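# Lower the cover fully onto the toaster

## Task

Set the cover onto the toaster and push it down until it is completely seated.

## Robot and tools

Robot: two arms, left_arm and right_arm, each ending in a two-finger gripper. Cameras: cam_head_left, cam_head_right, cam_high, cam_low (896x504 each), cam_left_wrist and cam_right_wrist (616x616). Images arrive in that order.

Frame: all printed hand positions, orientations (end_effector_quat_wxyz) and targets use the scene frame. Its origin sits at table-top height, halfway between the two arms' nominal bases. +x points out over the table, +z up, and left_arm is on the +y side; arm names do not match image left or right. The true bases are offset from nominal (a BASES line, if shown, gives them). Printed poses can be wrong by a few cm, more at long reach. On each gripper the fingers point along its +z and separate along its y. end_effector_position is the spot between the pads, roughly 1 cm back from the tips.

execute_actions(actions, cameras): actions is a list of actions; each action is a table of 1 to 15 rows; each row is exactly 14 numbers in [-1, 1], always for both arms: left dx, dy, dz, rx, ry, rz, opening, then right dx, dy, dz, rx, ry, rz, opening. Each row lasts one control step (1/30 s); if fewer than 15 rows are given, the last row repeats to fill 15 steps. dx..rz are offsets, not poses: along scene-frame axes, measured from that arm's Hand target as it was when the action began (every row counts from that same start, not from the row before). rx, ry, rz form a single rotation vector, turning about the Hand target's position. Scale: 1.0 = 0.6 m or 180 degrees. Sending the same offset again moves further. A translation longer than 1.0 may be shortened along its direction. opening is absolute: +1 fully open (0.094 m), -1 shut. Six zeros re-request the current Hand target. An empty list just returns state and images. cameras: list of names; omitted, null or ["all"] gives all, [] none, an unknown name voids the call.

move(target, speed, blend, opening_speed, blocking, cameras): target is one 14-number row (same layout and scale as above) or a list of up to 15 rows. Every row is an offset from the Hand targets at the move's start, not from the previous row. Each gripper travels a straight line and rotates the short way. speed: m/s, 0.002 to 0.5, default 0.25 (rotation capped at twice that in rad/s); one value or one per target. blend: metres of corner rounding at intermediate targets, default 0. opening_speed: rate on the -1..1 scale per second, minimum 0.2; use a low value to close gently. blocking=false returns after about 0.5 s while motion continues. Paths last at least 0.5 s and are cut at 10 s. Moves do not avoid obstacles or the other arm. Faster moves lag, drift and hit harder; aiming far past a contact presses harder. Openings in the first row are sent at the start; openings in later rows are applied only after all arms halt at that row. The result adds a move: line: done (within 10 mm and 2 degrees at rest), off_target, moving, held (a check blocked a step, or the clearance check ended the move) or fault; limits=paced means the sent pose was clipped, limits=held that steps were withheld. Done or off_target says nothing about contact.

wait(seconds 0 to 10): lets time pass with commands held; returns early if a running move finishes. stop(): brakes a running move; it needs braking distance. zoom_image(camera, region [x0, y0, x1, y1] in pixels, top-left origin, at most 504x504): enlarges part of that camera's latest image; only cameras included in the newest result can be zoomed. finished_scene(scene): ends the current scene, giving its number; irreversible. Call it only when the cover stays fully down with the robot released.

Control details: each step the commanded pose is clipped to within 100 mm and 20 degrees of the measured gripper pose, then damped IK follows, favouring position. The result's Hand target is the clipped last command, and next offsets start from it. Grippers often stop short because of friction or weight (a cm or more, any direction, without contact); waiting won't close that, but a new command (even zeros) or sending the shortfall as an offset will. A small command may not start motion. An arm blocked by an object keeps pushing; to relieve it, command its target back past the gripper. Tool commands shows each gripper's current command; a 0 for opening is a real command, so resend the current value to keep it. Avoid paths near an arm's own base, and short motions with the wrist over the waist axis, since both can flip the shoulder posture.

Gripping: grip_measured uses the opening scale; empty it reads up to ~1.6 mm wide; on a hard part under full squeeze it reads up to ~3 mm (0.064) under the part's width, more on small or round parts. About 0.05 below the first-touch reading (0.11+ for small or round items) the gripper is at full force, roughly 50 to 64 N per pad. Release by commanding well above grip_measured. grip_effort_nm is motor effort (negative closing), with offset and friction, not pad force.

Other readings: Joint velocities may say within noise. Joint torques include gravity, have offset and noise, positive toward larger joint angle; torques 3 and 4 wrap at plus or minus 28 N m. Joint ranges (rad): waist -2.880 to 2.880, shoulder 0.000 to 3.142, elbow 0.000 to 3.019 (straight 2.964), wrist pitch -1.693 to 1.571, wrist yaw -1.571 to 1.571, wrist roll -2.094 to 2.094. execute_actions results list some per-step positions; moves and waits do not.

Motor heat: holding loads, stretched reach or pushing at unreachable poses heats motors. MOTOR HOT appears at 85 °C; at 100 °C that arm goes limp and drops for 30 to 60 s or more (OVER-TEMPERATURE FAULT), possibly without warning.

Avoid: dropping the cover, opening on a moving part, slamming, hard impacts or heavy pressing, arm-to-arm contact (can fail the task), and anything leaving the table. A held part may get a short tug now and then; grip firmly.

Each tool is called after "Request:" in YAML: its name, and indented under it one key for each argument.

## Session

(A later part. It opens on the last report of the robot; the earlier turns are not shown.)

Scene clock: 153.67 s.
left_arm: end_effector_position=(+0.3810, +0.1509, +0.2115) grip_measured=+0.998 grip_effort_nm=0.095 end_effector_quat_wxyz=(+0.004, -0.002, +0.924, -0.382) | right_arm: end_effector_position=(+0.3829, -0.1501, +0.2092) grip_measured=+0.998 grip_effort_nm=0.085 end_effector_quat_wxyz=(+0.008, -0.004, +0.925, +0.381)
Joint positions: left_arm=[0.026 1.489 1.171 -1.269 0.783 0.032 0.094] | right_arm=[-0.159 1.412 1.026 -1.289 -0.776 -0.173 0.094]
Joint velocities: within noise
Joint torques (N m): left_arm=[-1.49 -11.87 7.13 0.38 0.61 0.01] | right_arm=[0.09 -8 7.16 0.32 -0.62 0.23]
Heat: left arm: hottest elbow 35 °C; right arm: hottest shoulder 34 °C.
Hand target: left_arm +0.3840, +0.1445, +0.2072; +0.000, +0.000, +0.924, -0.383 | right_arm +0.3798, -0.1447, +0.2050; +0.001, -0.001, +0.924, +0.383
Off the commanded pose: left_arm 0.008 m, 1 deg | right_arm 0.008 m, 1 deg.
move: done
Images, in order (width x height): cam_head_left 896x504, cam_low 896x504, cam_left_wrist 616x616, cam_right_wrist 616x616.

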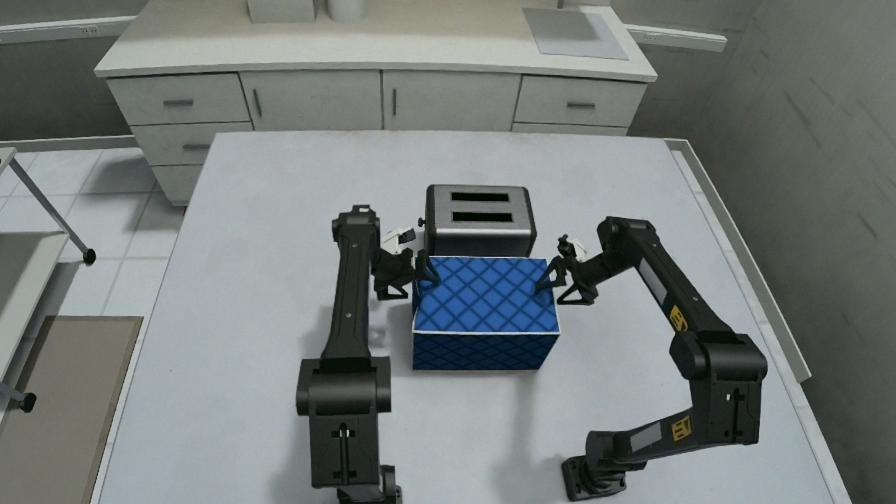

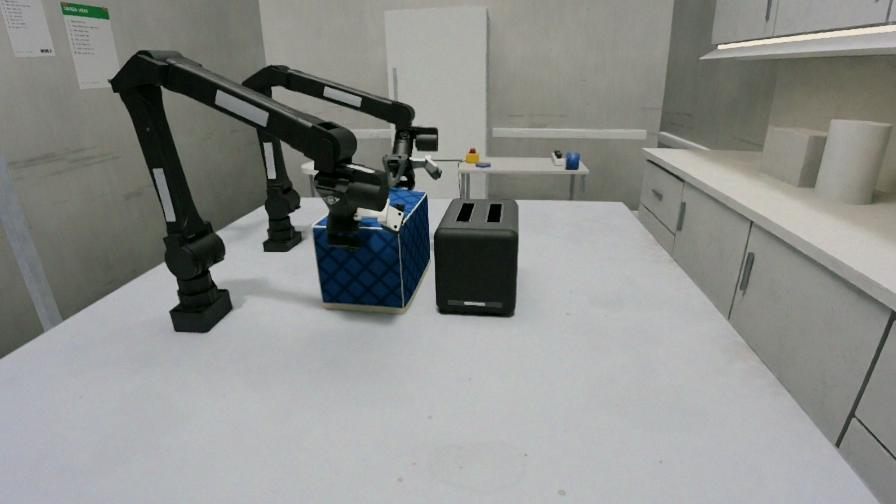

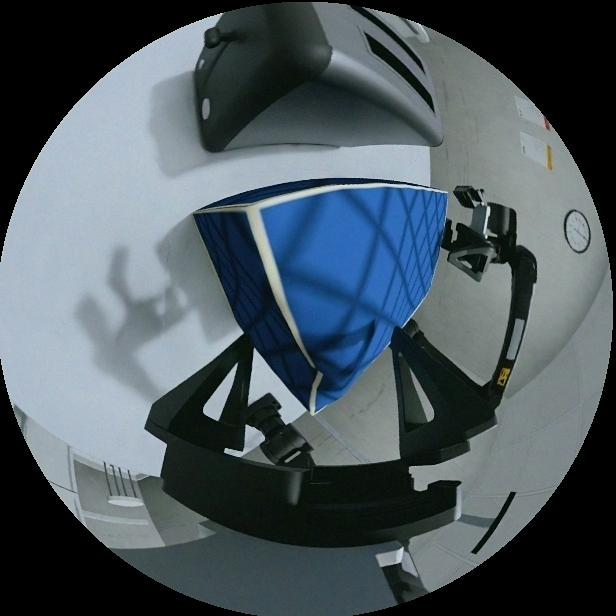

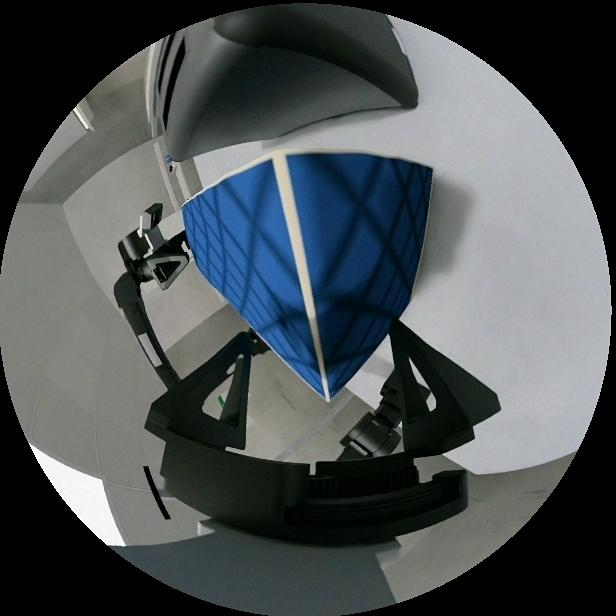

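Request:
move:
  target: [0,-0.008,-0.008,0,0,0,-1,0,0.008,-0.008,0,0,0,-1]
  speed: 0.06
  opening_speed: 0.5

Scene clock: 161.20 s.
left_arm: end_effector_position=(+0.3804, +0.1410, +0.2090) grip_measured=-0.919 grip_effort_nm=-1.028 end_effector_quat_wxyz=(+0.001, -0.006, +0.921, -0.390) | right_arm: end_effector_position=(+0.3830, -0.1419, +0.2058) grip_measured=-0.952 grip_effort_nm=-0.994 end_effector_quat_wxyz=(+0.008, -0.005, +0.923, +0.385)
Joint positions: left_arm=[0.007 1.491 1.16 -1.244 0.8 0.002 0.004] | right_arm=[-0.14 1.412 1.014 -1.26 -0.786 -0.15 0.002]
Joint velocities: within noise
Joint torques (N m): left_arm=[-0.56 -11.81 7.12 0.43 -0.05 0.2] | right_arm=[-0.5 -7.77 7.1 0.27 -0.29 0.17]
Heat: left arm: hottest elbow 34 °C; right arm: hottest shoulder 34 °C.
Hand target: left_arm +0.3841, +0.1397, +0.2023; +0.000, +0.000, +0.924, -0.383 | right_arm +0.3798, -0.1399, +0.2002; +0.001, -0.001, +0.924, +0.383
Off the commanded pose: left_arm 0.008 m, 1 deg | right_arm 0.007 m, 1 deg.
move: done

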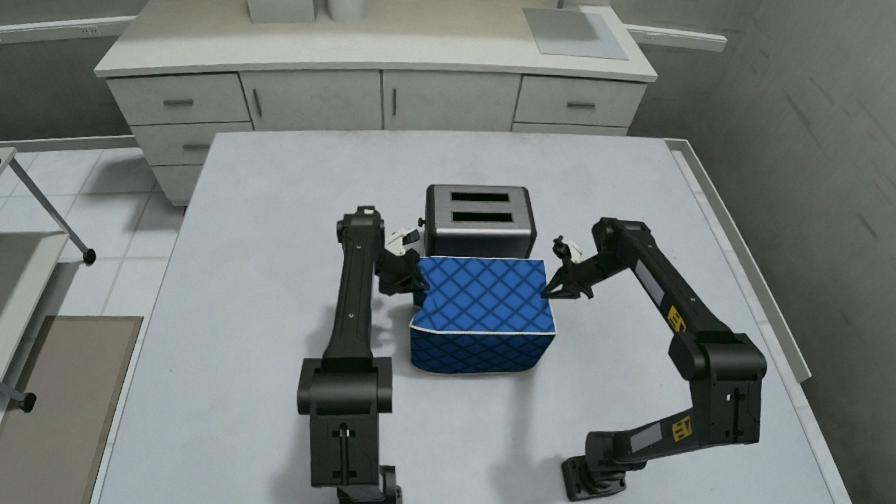

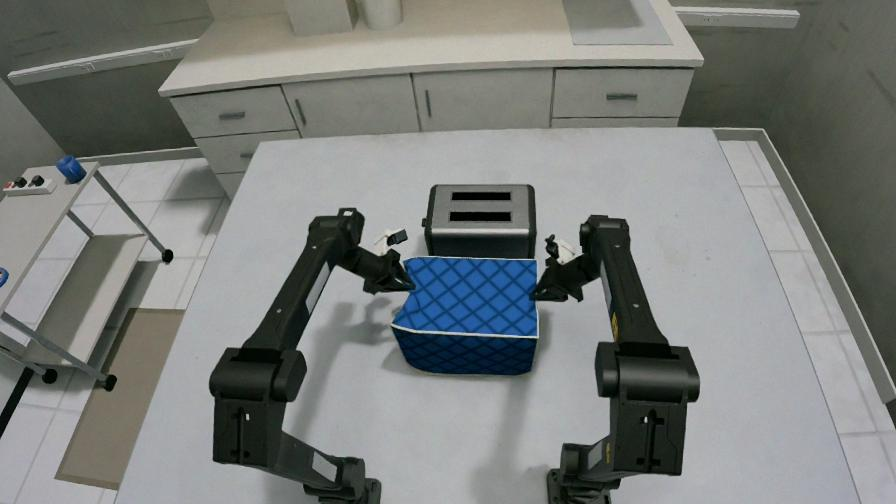

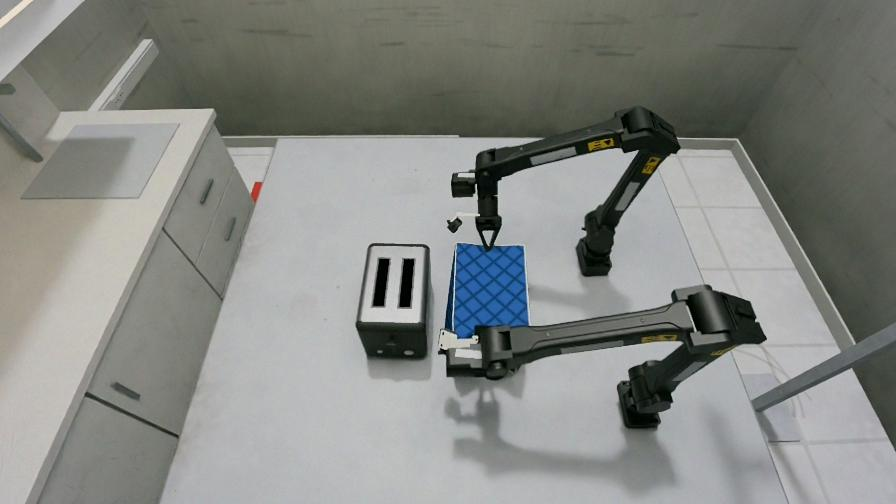

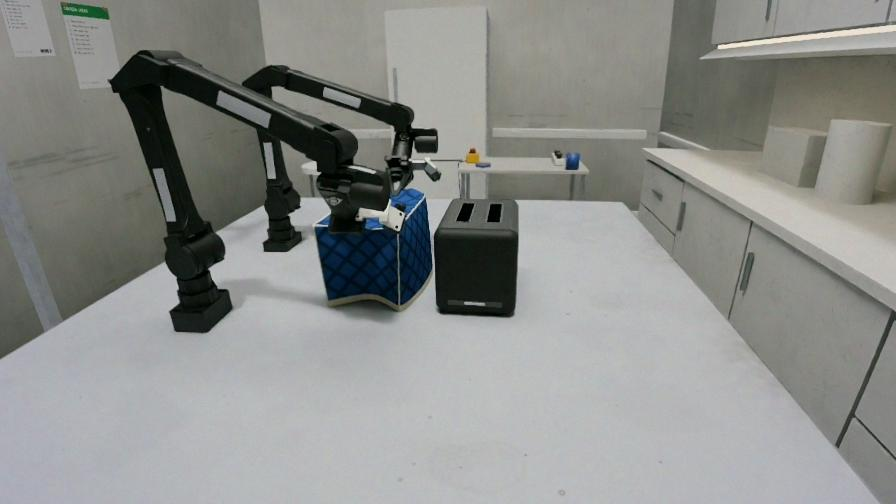

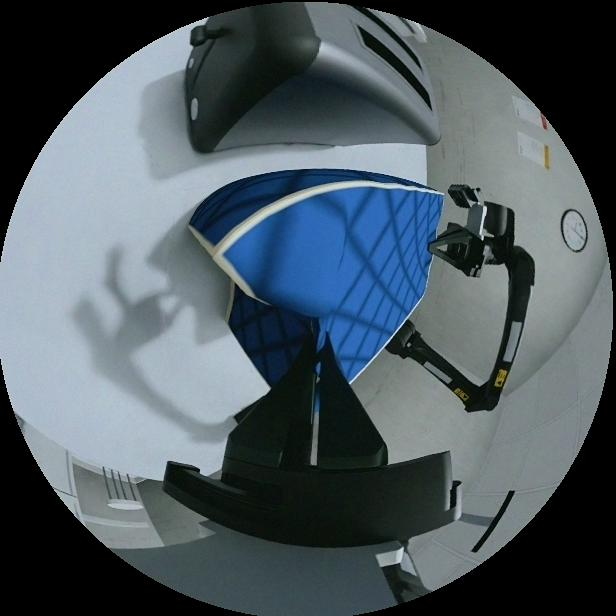

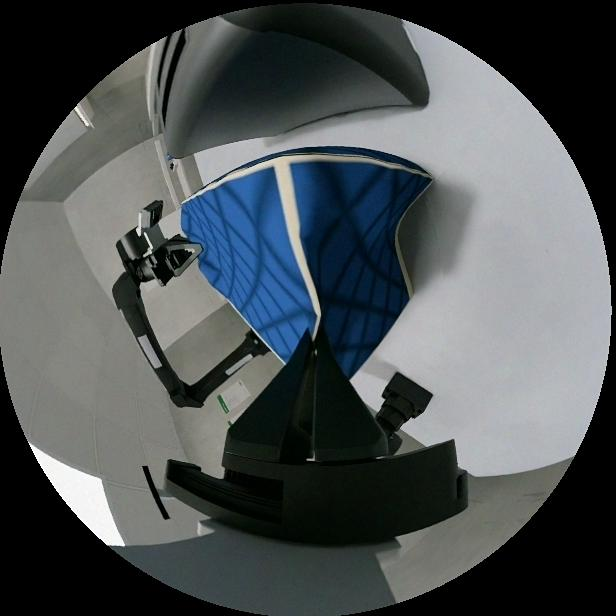

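Request:
move:
  target: [0,0.025,0.13,0,0,0,-1,0,-0.025,0.13,0,0,0,-1]
  speed: 0.06

Scene clock: 166.77 s.
left_arm: end_effector_position=(+0.3698, +0.1418, +0.2550) grip_measured=-0.919 grip_effort_nm=-1.033 end_effector_quat_wxyz=(-0.036, -0.004, +0.922, -0.386) | right_arm: end_effector_position=(+0.3661, -0.1417, +0.2553) grip_measured=-0.955 grip_effort_nm=-1.033 end_effector_quat_wxyz=(-0.035, +0.009, +0.920, +0.390)
Joint positions: left_arm=[0.007 1.48 1.273 -1.466 0.792 0.046 0.004] | right_arm=[-0.145 1.377 1.108 -1.493 -0.786 -0.169 0.002]
Joint velocities: within noise
Joint torques (N m): left_arm=[2.2 -14.39 10.61 -0.39 0.18 0.23] | right_arm=[-3.08 -9 13.09 -0.51 -0.06 -0.21]
Heat: left arm: hottest elbow 34 °C; right arm: hottest shoulder 34 °C.
Hand target: left_arm +0.3840, +0.1547, +0.2804; +0.000, +0.000, +0.924, -0.383 | right_arm +0.3798, -0.1548, +0.2782; +0.001, -0.001, +0.924, +0.383
Off the commanded pose: left_arm 0.032 m, 4 deg | right_arm 0.030 m, 4 deg.
move: off_target (left_arm, right_arm)

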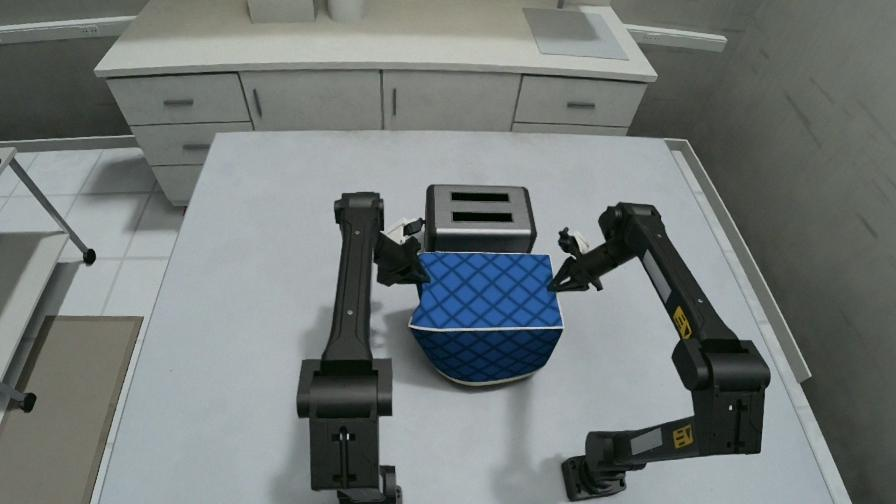

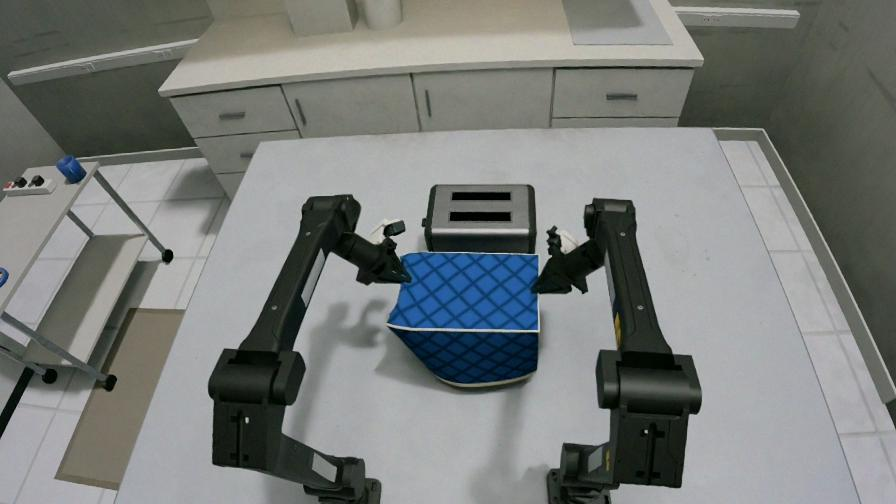

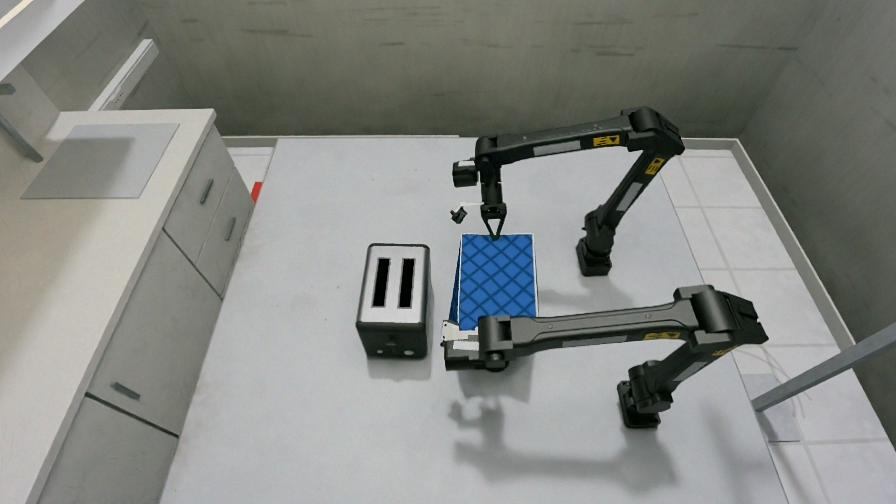

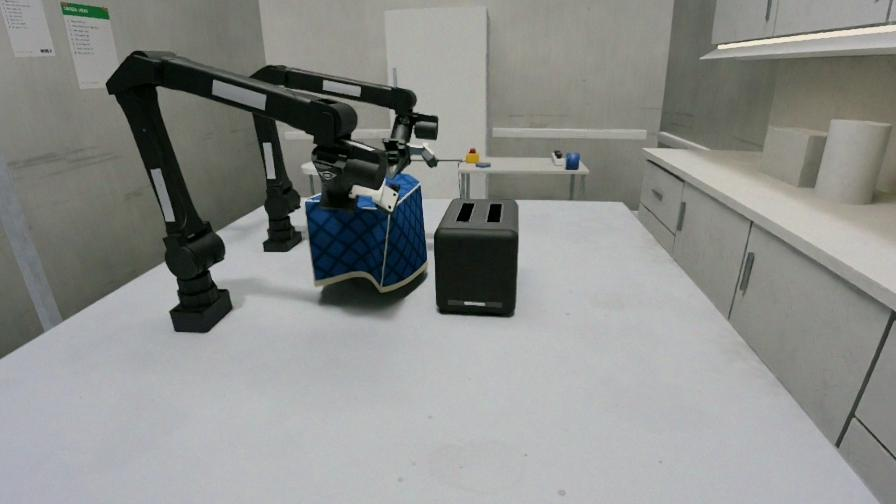

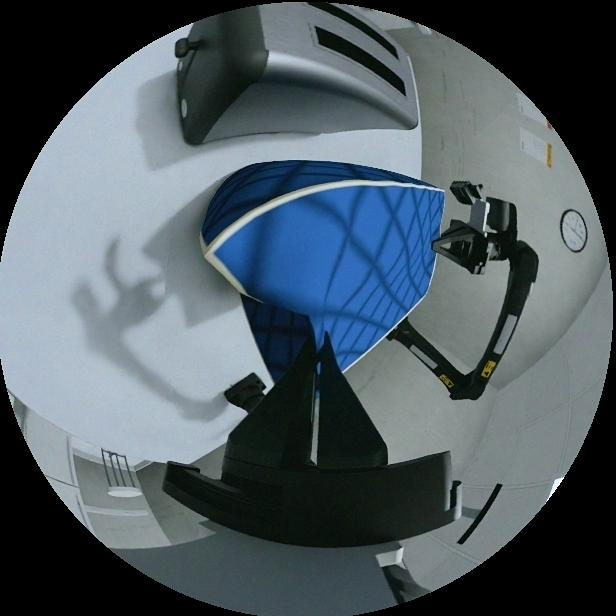

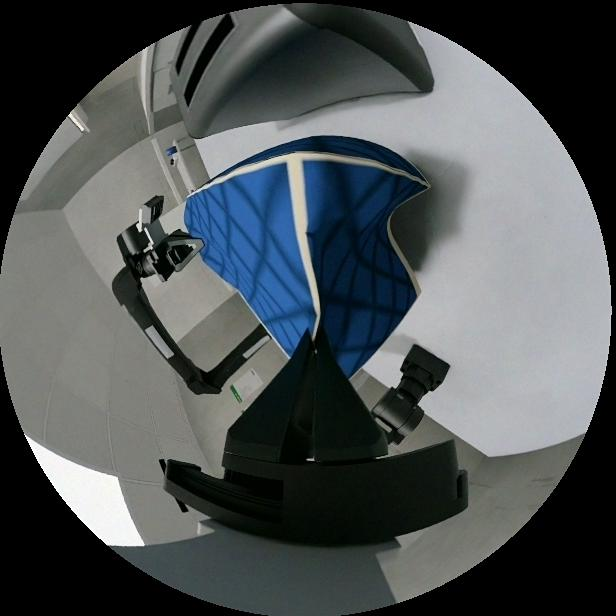

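Request:
move:
  target: [0,0.01,0.12,0.25,0,0,-1,0.01,-0.01,0.125,-0.25,0,0,-1]
  speed: 0.1

Scene clock: 185.37 s.
left_arm: end_effector_position=(+0.3749, +0.1373, +0.3310) grip_measured=-0.920 grip_effort_nm=-1.023 end_effector_quat_wxyz=(+0.007, +0.020, +0.999, -0.030) | right_arm: end_effector_position=(+0.3792, -0.1408, +0.3339) grip_measured=-0.955 grip_effort_nm=-1.028 end_effector_quat_wxyz=(-0.002, -0.018, +0.999, +0.028)
Joint positions: left_arm=[-0.269 1.459 1.587 -1.67 0.055 -0.224 0.004] | right_arm=[0.162 1.331 1.414 -1.648 -0.056 0.164 0.002]
Joint velocities: within noise
Joint torques (N m): left_arm=[2.67 -14.1 10.44 -0.64 -1.96 0.02] | right_arm=[-3.25 -7.94 13.38 -0.85 2.14 0.17]
Heat: left arm: hottest elbow 35 °C; right arm: hottest shoulder 33 °C.
Hand target: left_arm +0.3840, +0.1607, +0.3523; +0.000, +0.000, +1.000, +0.000 | right_arm +0.3858, -0.1609, +0.3533; +0.000, -0.001, +1.000, +0.000
Off the commanded pose: left_arm 0.033 m, 4 deg | right_arm 0.029 m, 4 deg.
joint sent to its limit (left arm) — joint 4 (wrist pitch), lower limit. The joint targets are off in orientation, not in position.
joint sent to its limit (right arm) — joint 4 (wrist pitch), lower limit. The joint targets still meet the commanded pose.
move: off_target (left_arm, right_arm)

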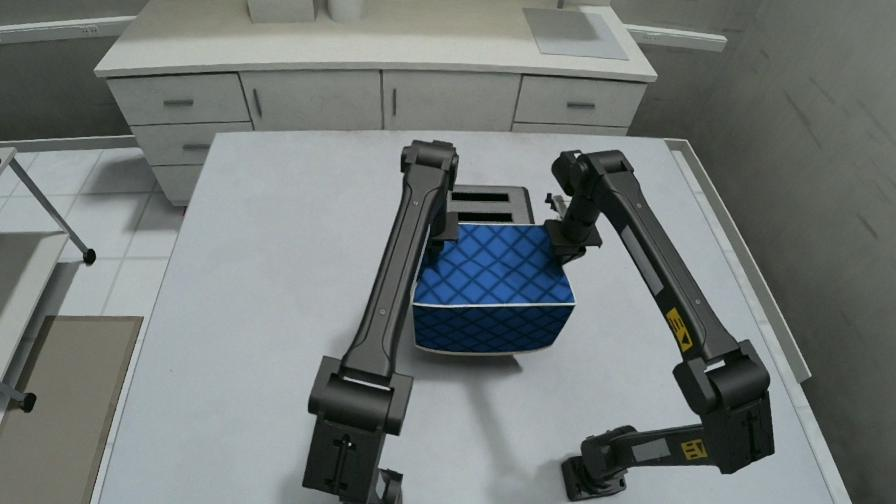

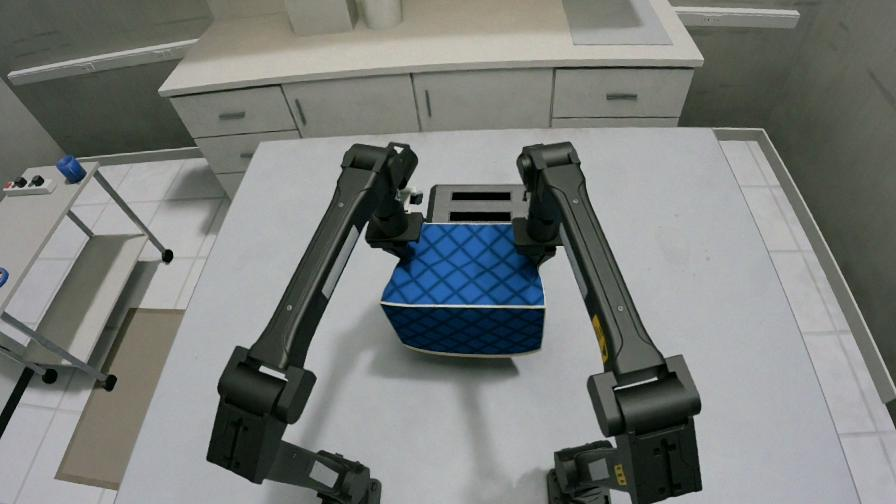

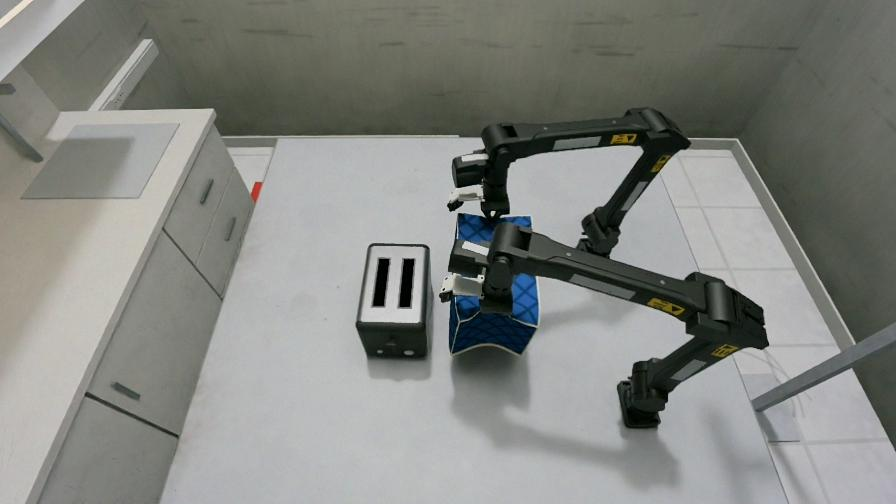

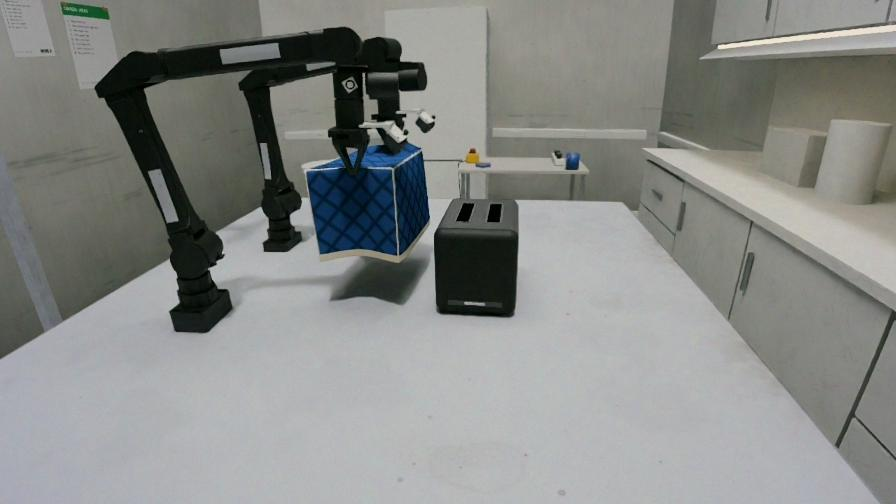

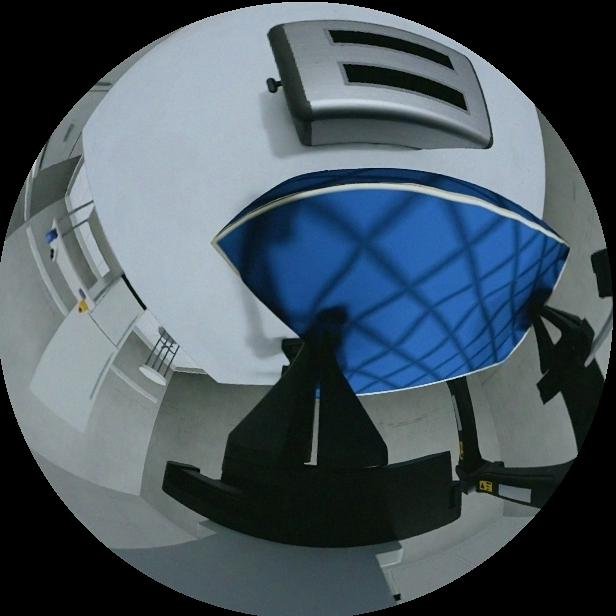

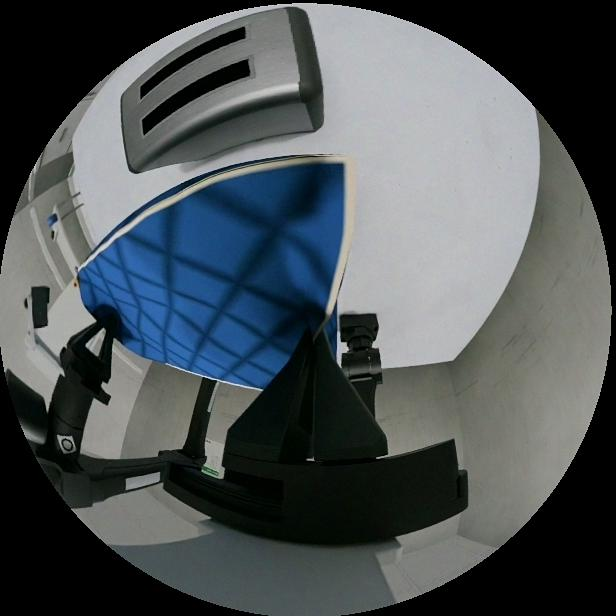

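Request:
move:
  target: [0.03,0.01,0.19,0.07,0,0,-1,0.03,-0.01,0.19,-0.07,0,0,-1]
  speed: 0.1

Scene clock: 205.83 s.
left_arm: end_effector_position=(+0.4023, +0.1369, +0.4332) grip_measured=-0.920 grip_effort_nm=-1.023 end_effector_quat_wxyz=(+0.153, +0.029, +0.987, +0.035) | right_arm: end_effector_position=(+0.4076, -0.1408, +0.4342) grip_measured=-0.955 grip_effort_nm=-1.048 end_effector_quat_wxyz=(+0.140, -0.030, +0.989, -0.045)
Joint positions: left_arm=[-0.332 1.433 1.807 -1.67 -0.155 -0.246 0.004] | right_arm=[0.236 1.297 1.626 -1.648 0.154 0.194 0.002]
Joint velocities: within noise
Joint torques (N m): left_arm=[2.84 -14.97 10.35 -0.14 -2.17 0.21] | right_arm=[-3.84 -9.29 13.61 -0.5 2.33 0.01]
Heat: left arm: hottest elbow 36 °C; right arm: hottest shoulder 33 °C.
Hand target: left_arm +0.4020, +0.1668, +0.4665; +0.000, -0.001, +0.994, +0.109 | right_arm +0.4039, -0.1669, +0.4672; +0.000, -0.001, +0.994, -0.110
Off the commanded pose: left_arm 0.045 m, 20 deg | right_arm 0.042 m, 18 deg.
joint sent to its limit (left arm) — joint 4 (wrist pitch), lower limit. The joint targets are off in orientation, not in position.
joint sent to its limit (right arm) — joint 4 (wrist pitch), lower limit. The joint targets are off in orientation, not in position.
move: off_target (left_arm, right_arm)

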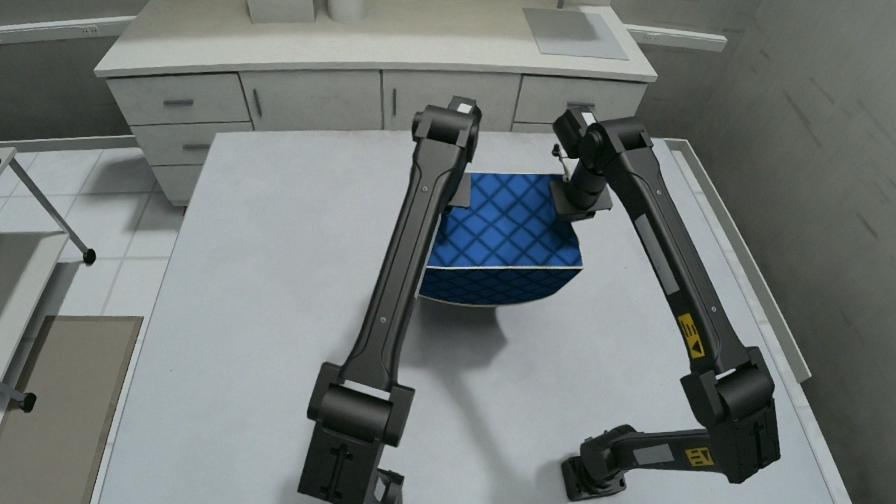

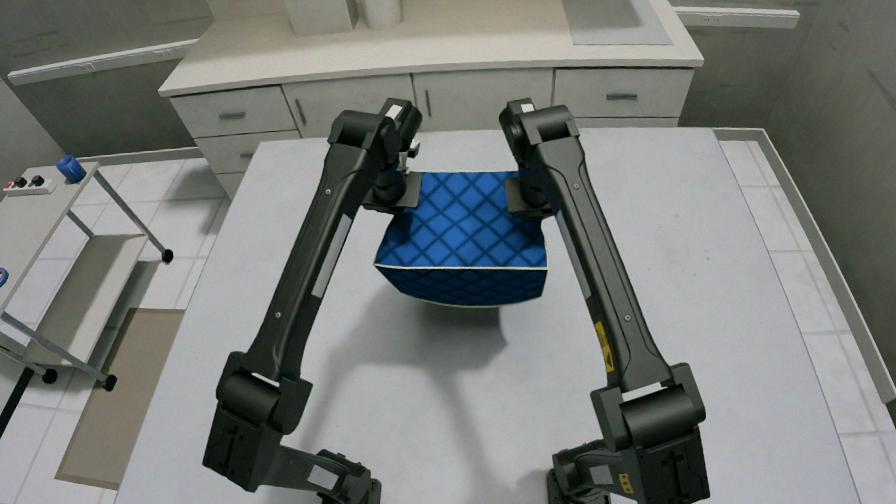

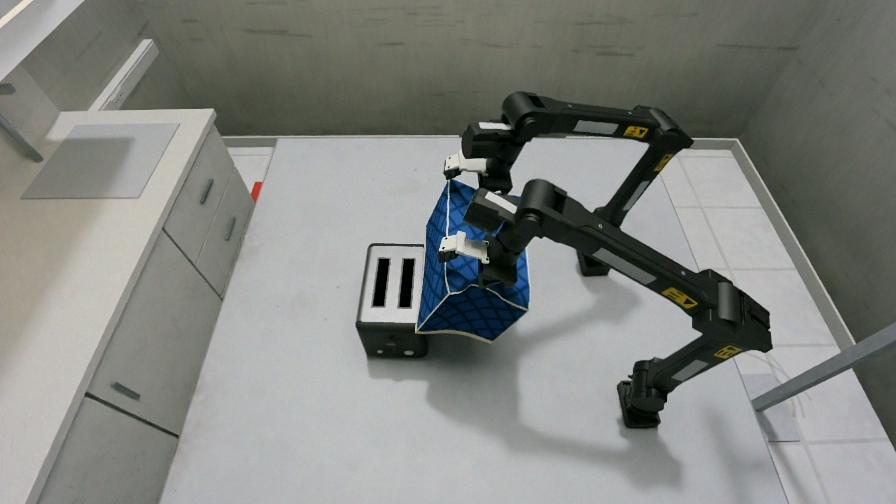

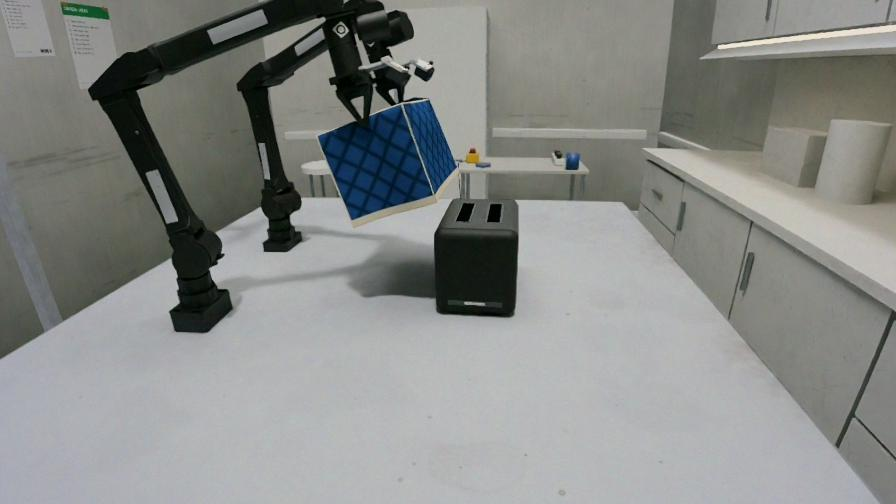

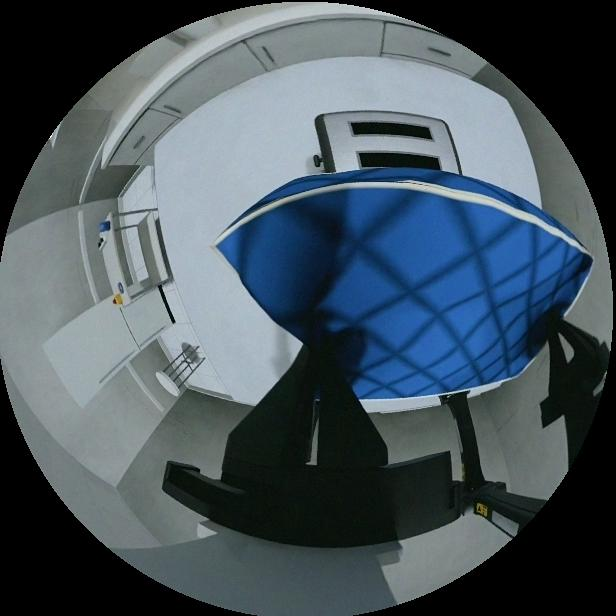

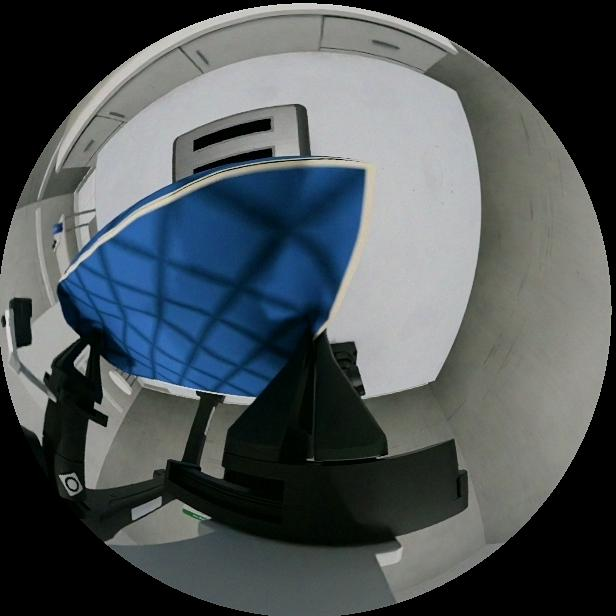

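Request:
move:
  target: [0.25,0,0,0,0,0,-1,0.25,0,0,0,0,0,-1]
  speed: 0.12

Scene clock: 215.07 s.
left_arm: end_effector_position=(+0.5411, +0.1331, +0.4497) grip_measured=-0.920 grip_effort_nm=-1.033 end_effector_quat_wxyz=(+0.199, +0.042, +0.978, +0.053) | right_arm: end_effector_position=(+0.5438, -0.1407, +0.4511) grip_measured=-0.955 grip_effort_nm=-1.038 end_effector_quat_wxyz=(+0.164, -0.023, +0.984, -0.067)
Joint positions: left_arm=[-0.273 1.781 2.26 -1.678 -0.188 -0.146 0.004] | right_arm=[0.181 1.64 2.032 -1.661 0.193 0.142 0.002]
Joint velocities: within noise
Joint torques (N m): left_arm=[3.49 -17.67 10.37 0.23 -1.15 0.2] | right_arm=[-4.31 -10.93 13.97 0.01 1.23 -0.2]
Heat: left arm: hottest elbow 37 °C; right arm: hottest elbow 34 °C.
Hand target: left_arm +0.5521, +0.1666, +0.4663; +0.036, +0.007, +0.994, +0.100 | right_arm +0.5538, -0.1669, +0.4673; +0.000, -0.001, +0.994, -0.110
Off the commanded pose: left_arm 0.039 m, 24 deg; orientation clipped | right_arm 0.032 m, 20 deg.
joint sent to its limit (left arm) — joint 4 (wrist pitch), lower limit. The joint targets are off in orientation, not in position.
joint sent to its limit (right arm) — joint 4 (wrist pitch), lower limit. The joint targets are off in orientation, not in position.
move: off_target (left_arm, right_arm); limits=paced

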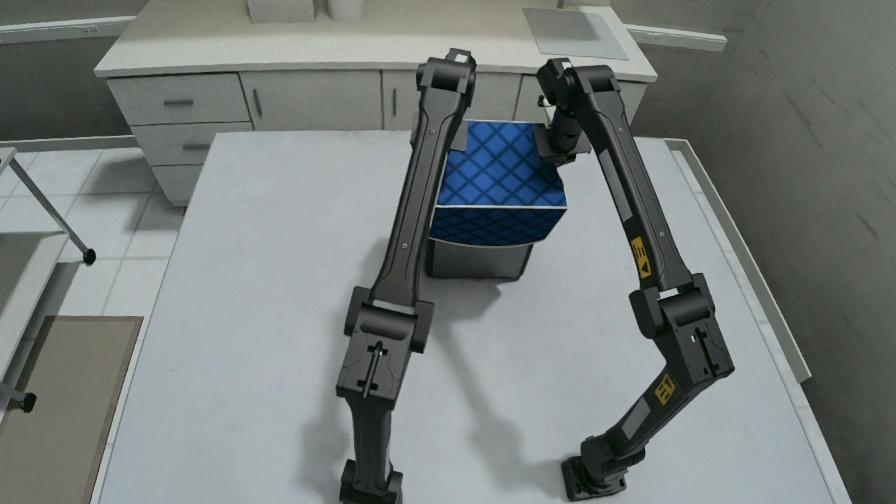

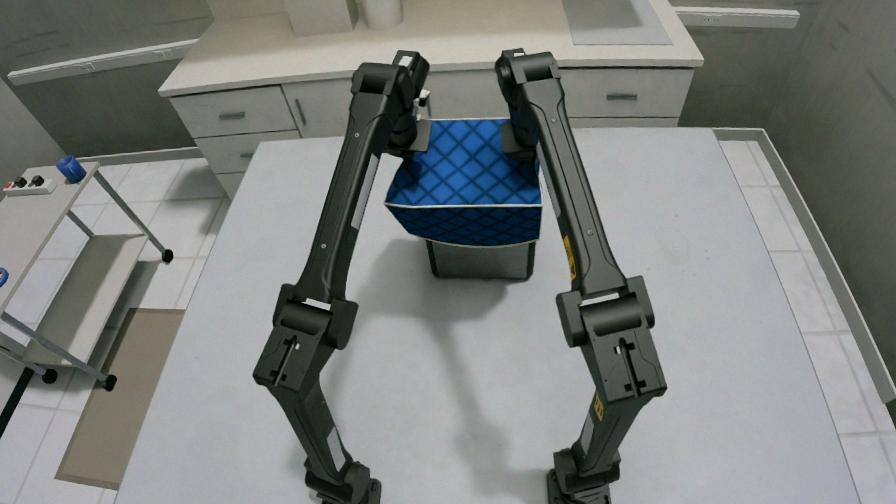

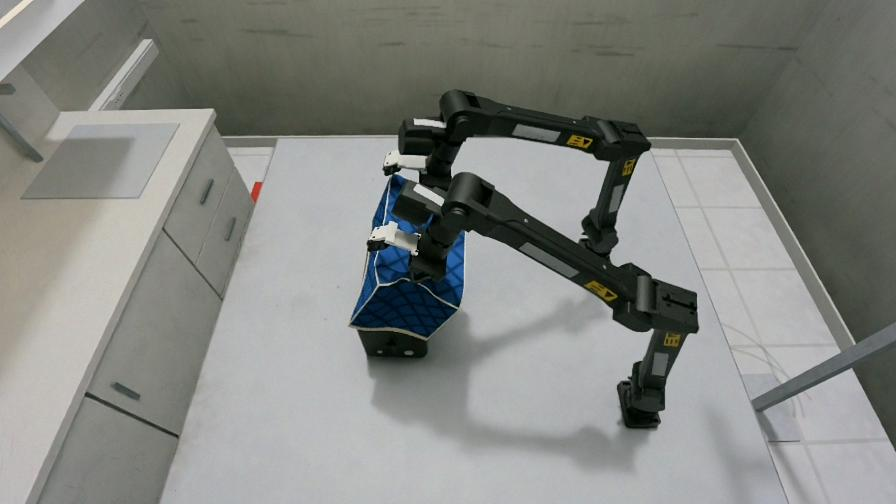

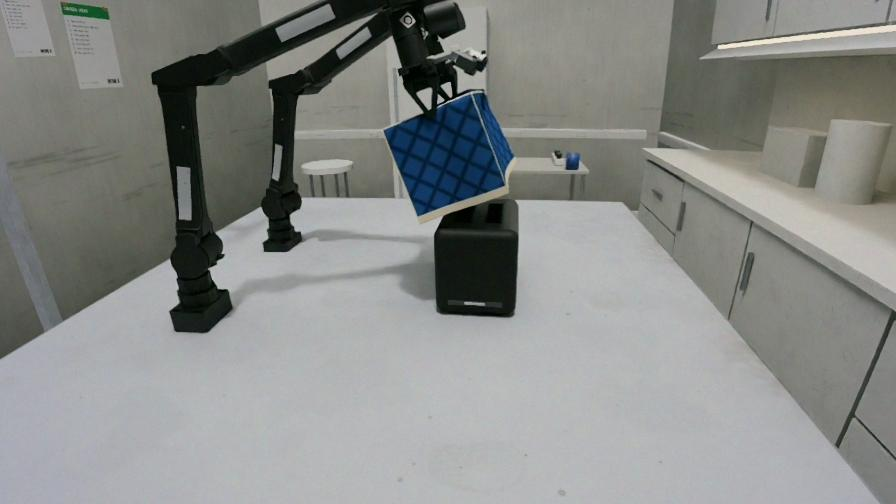

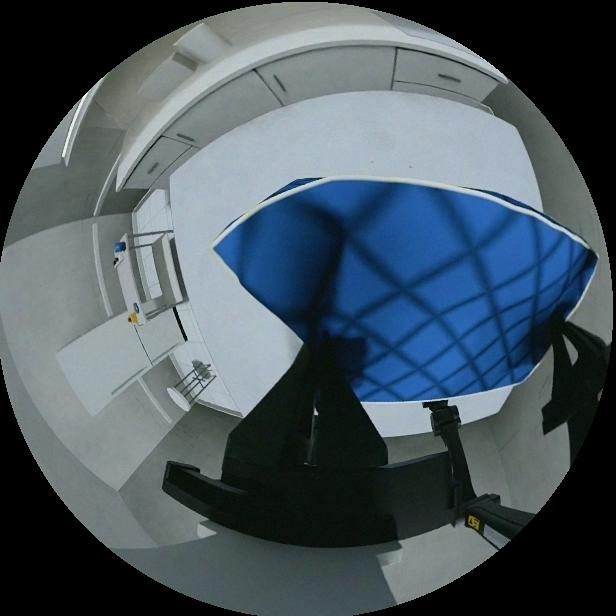

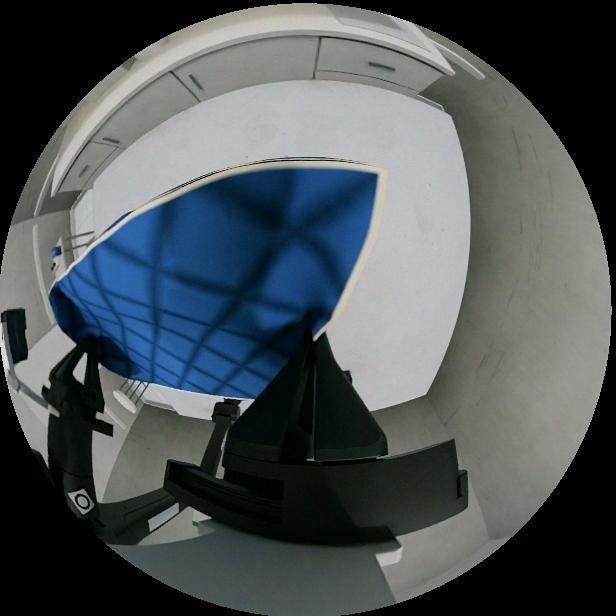

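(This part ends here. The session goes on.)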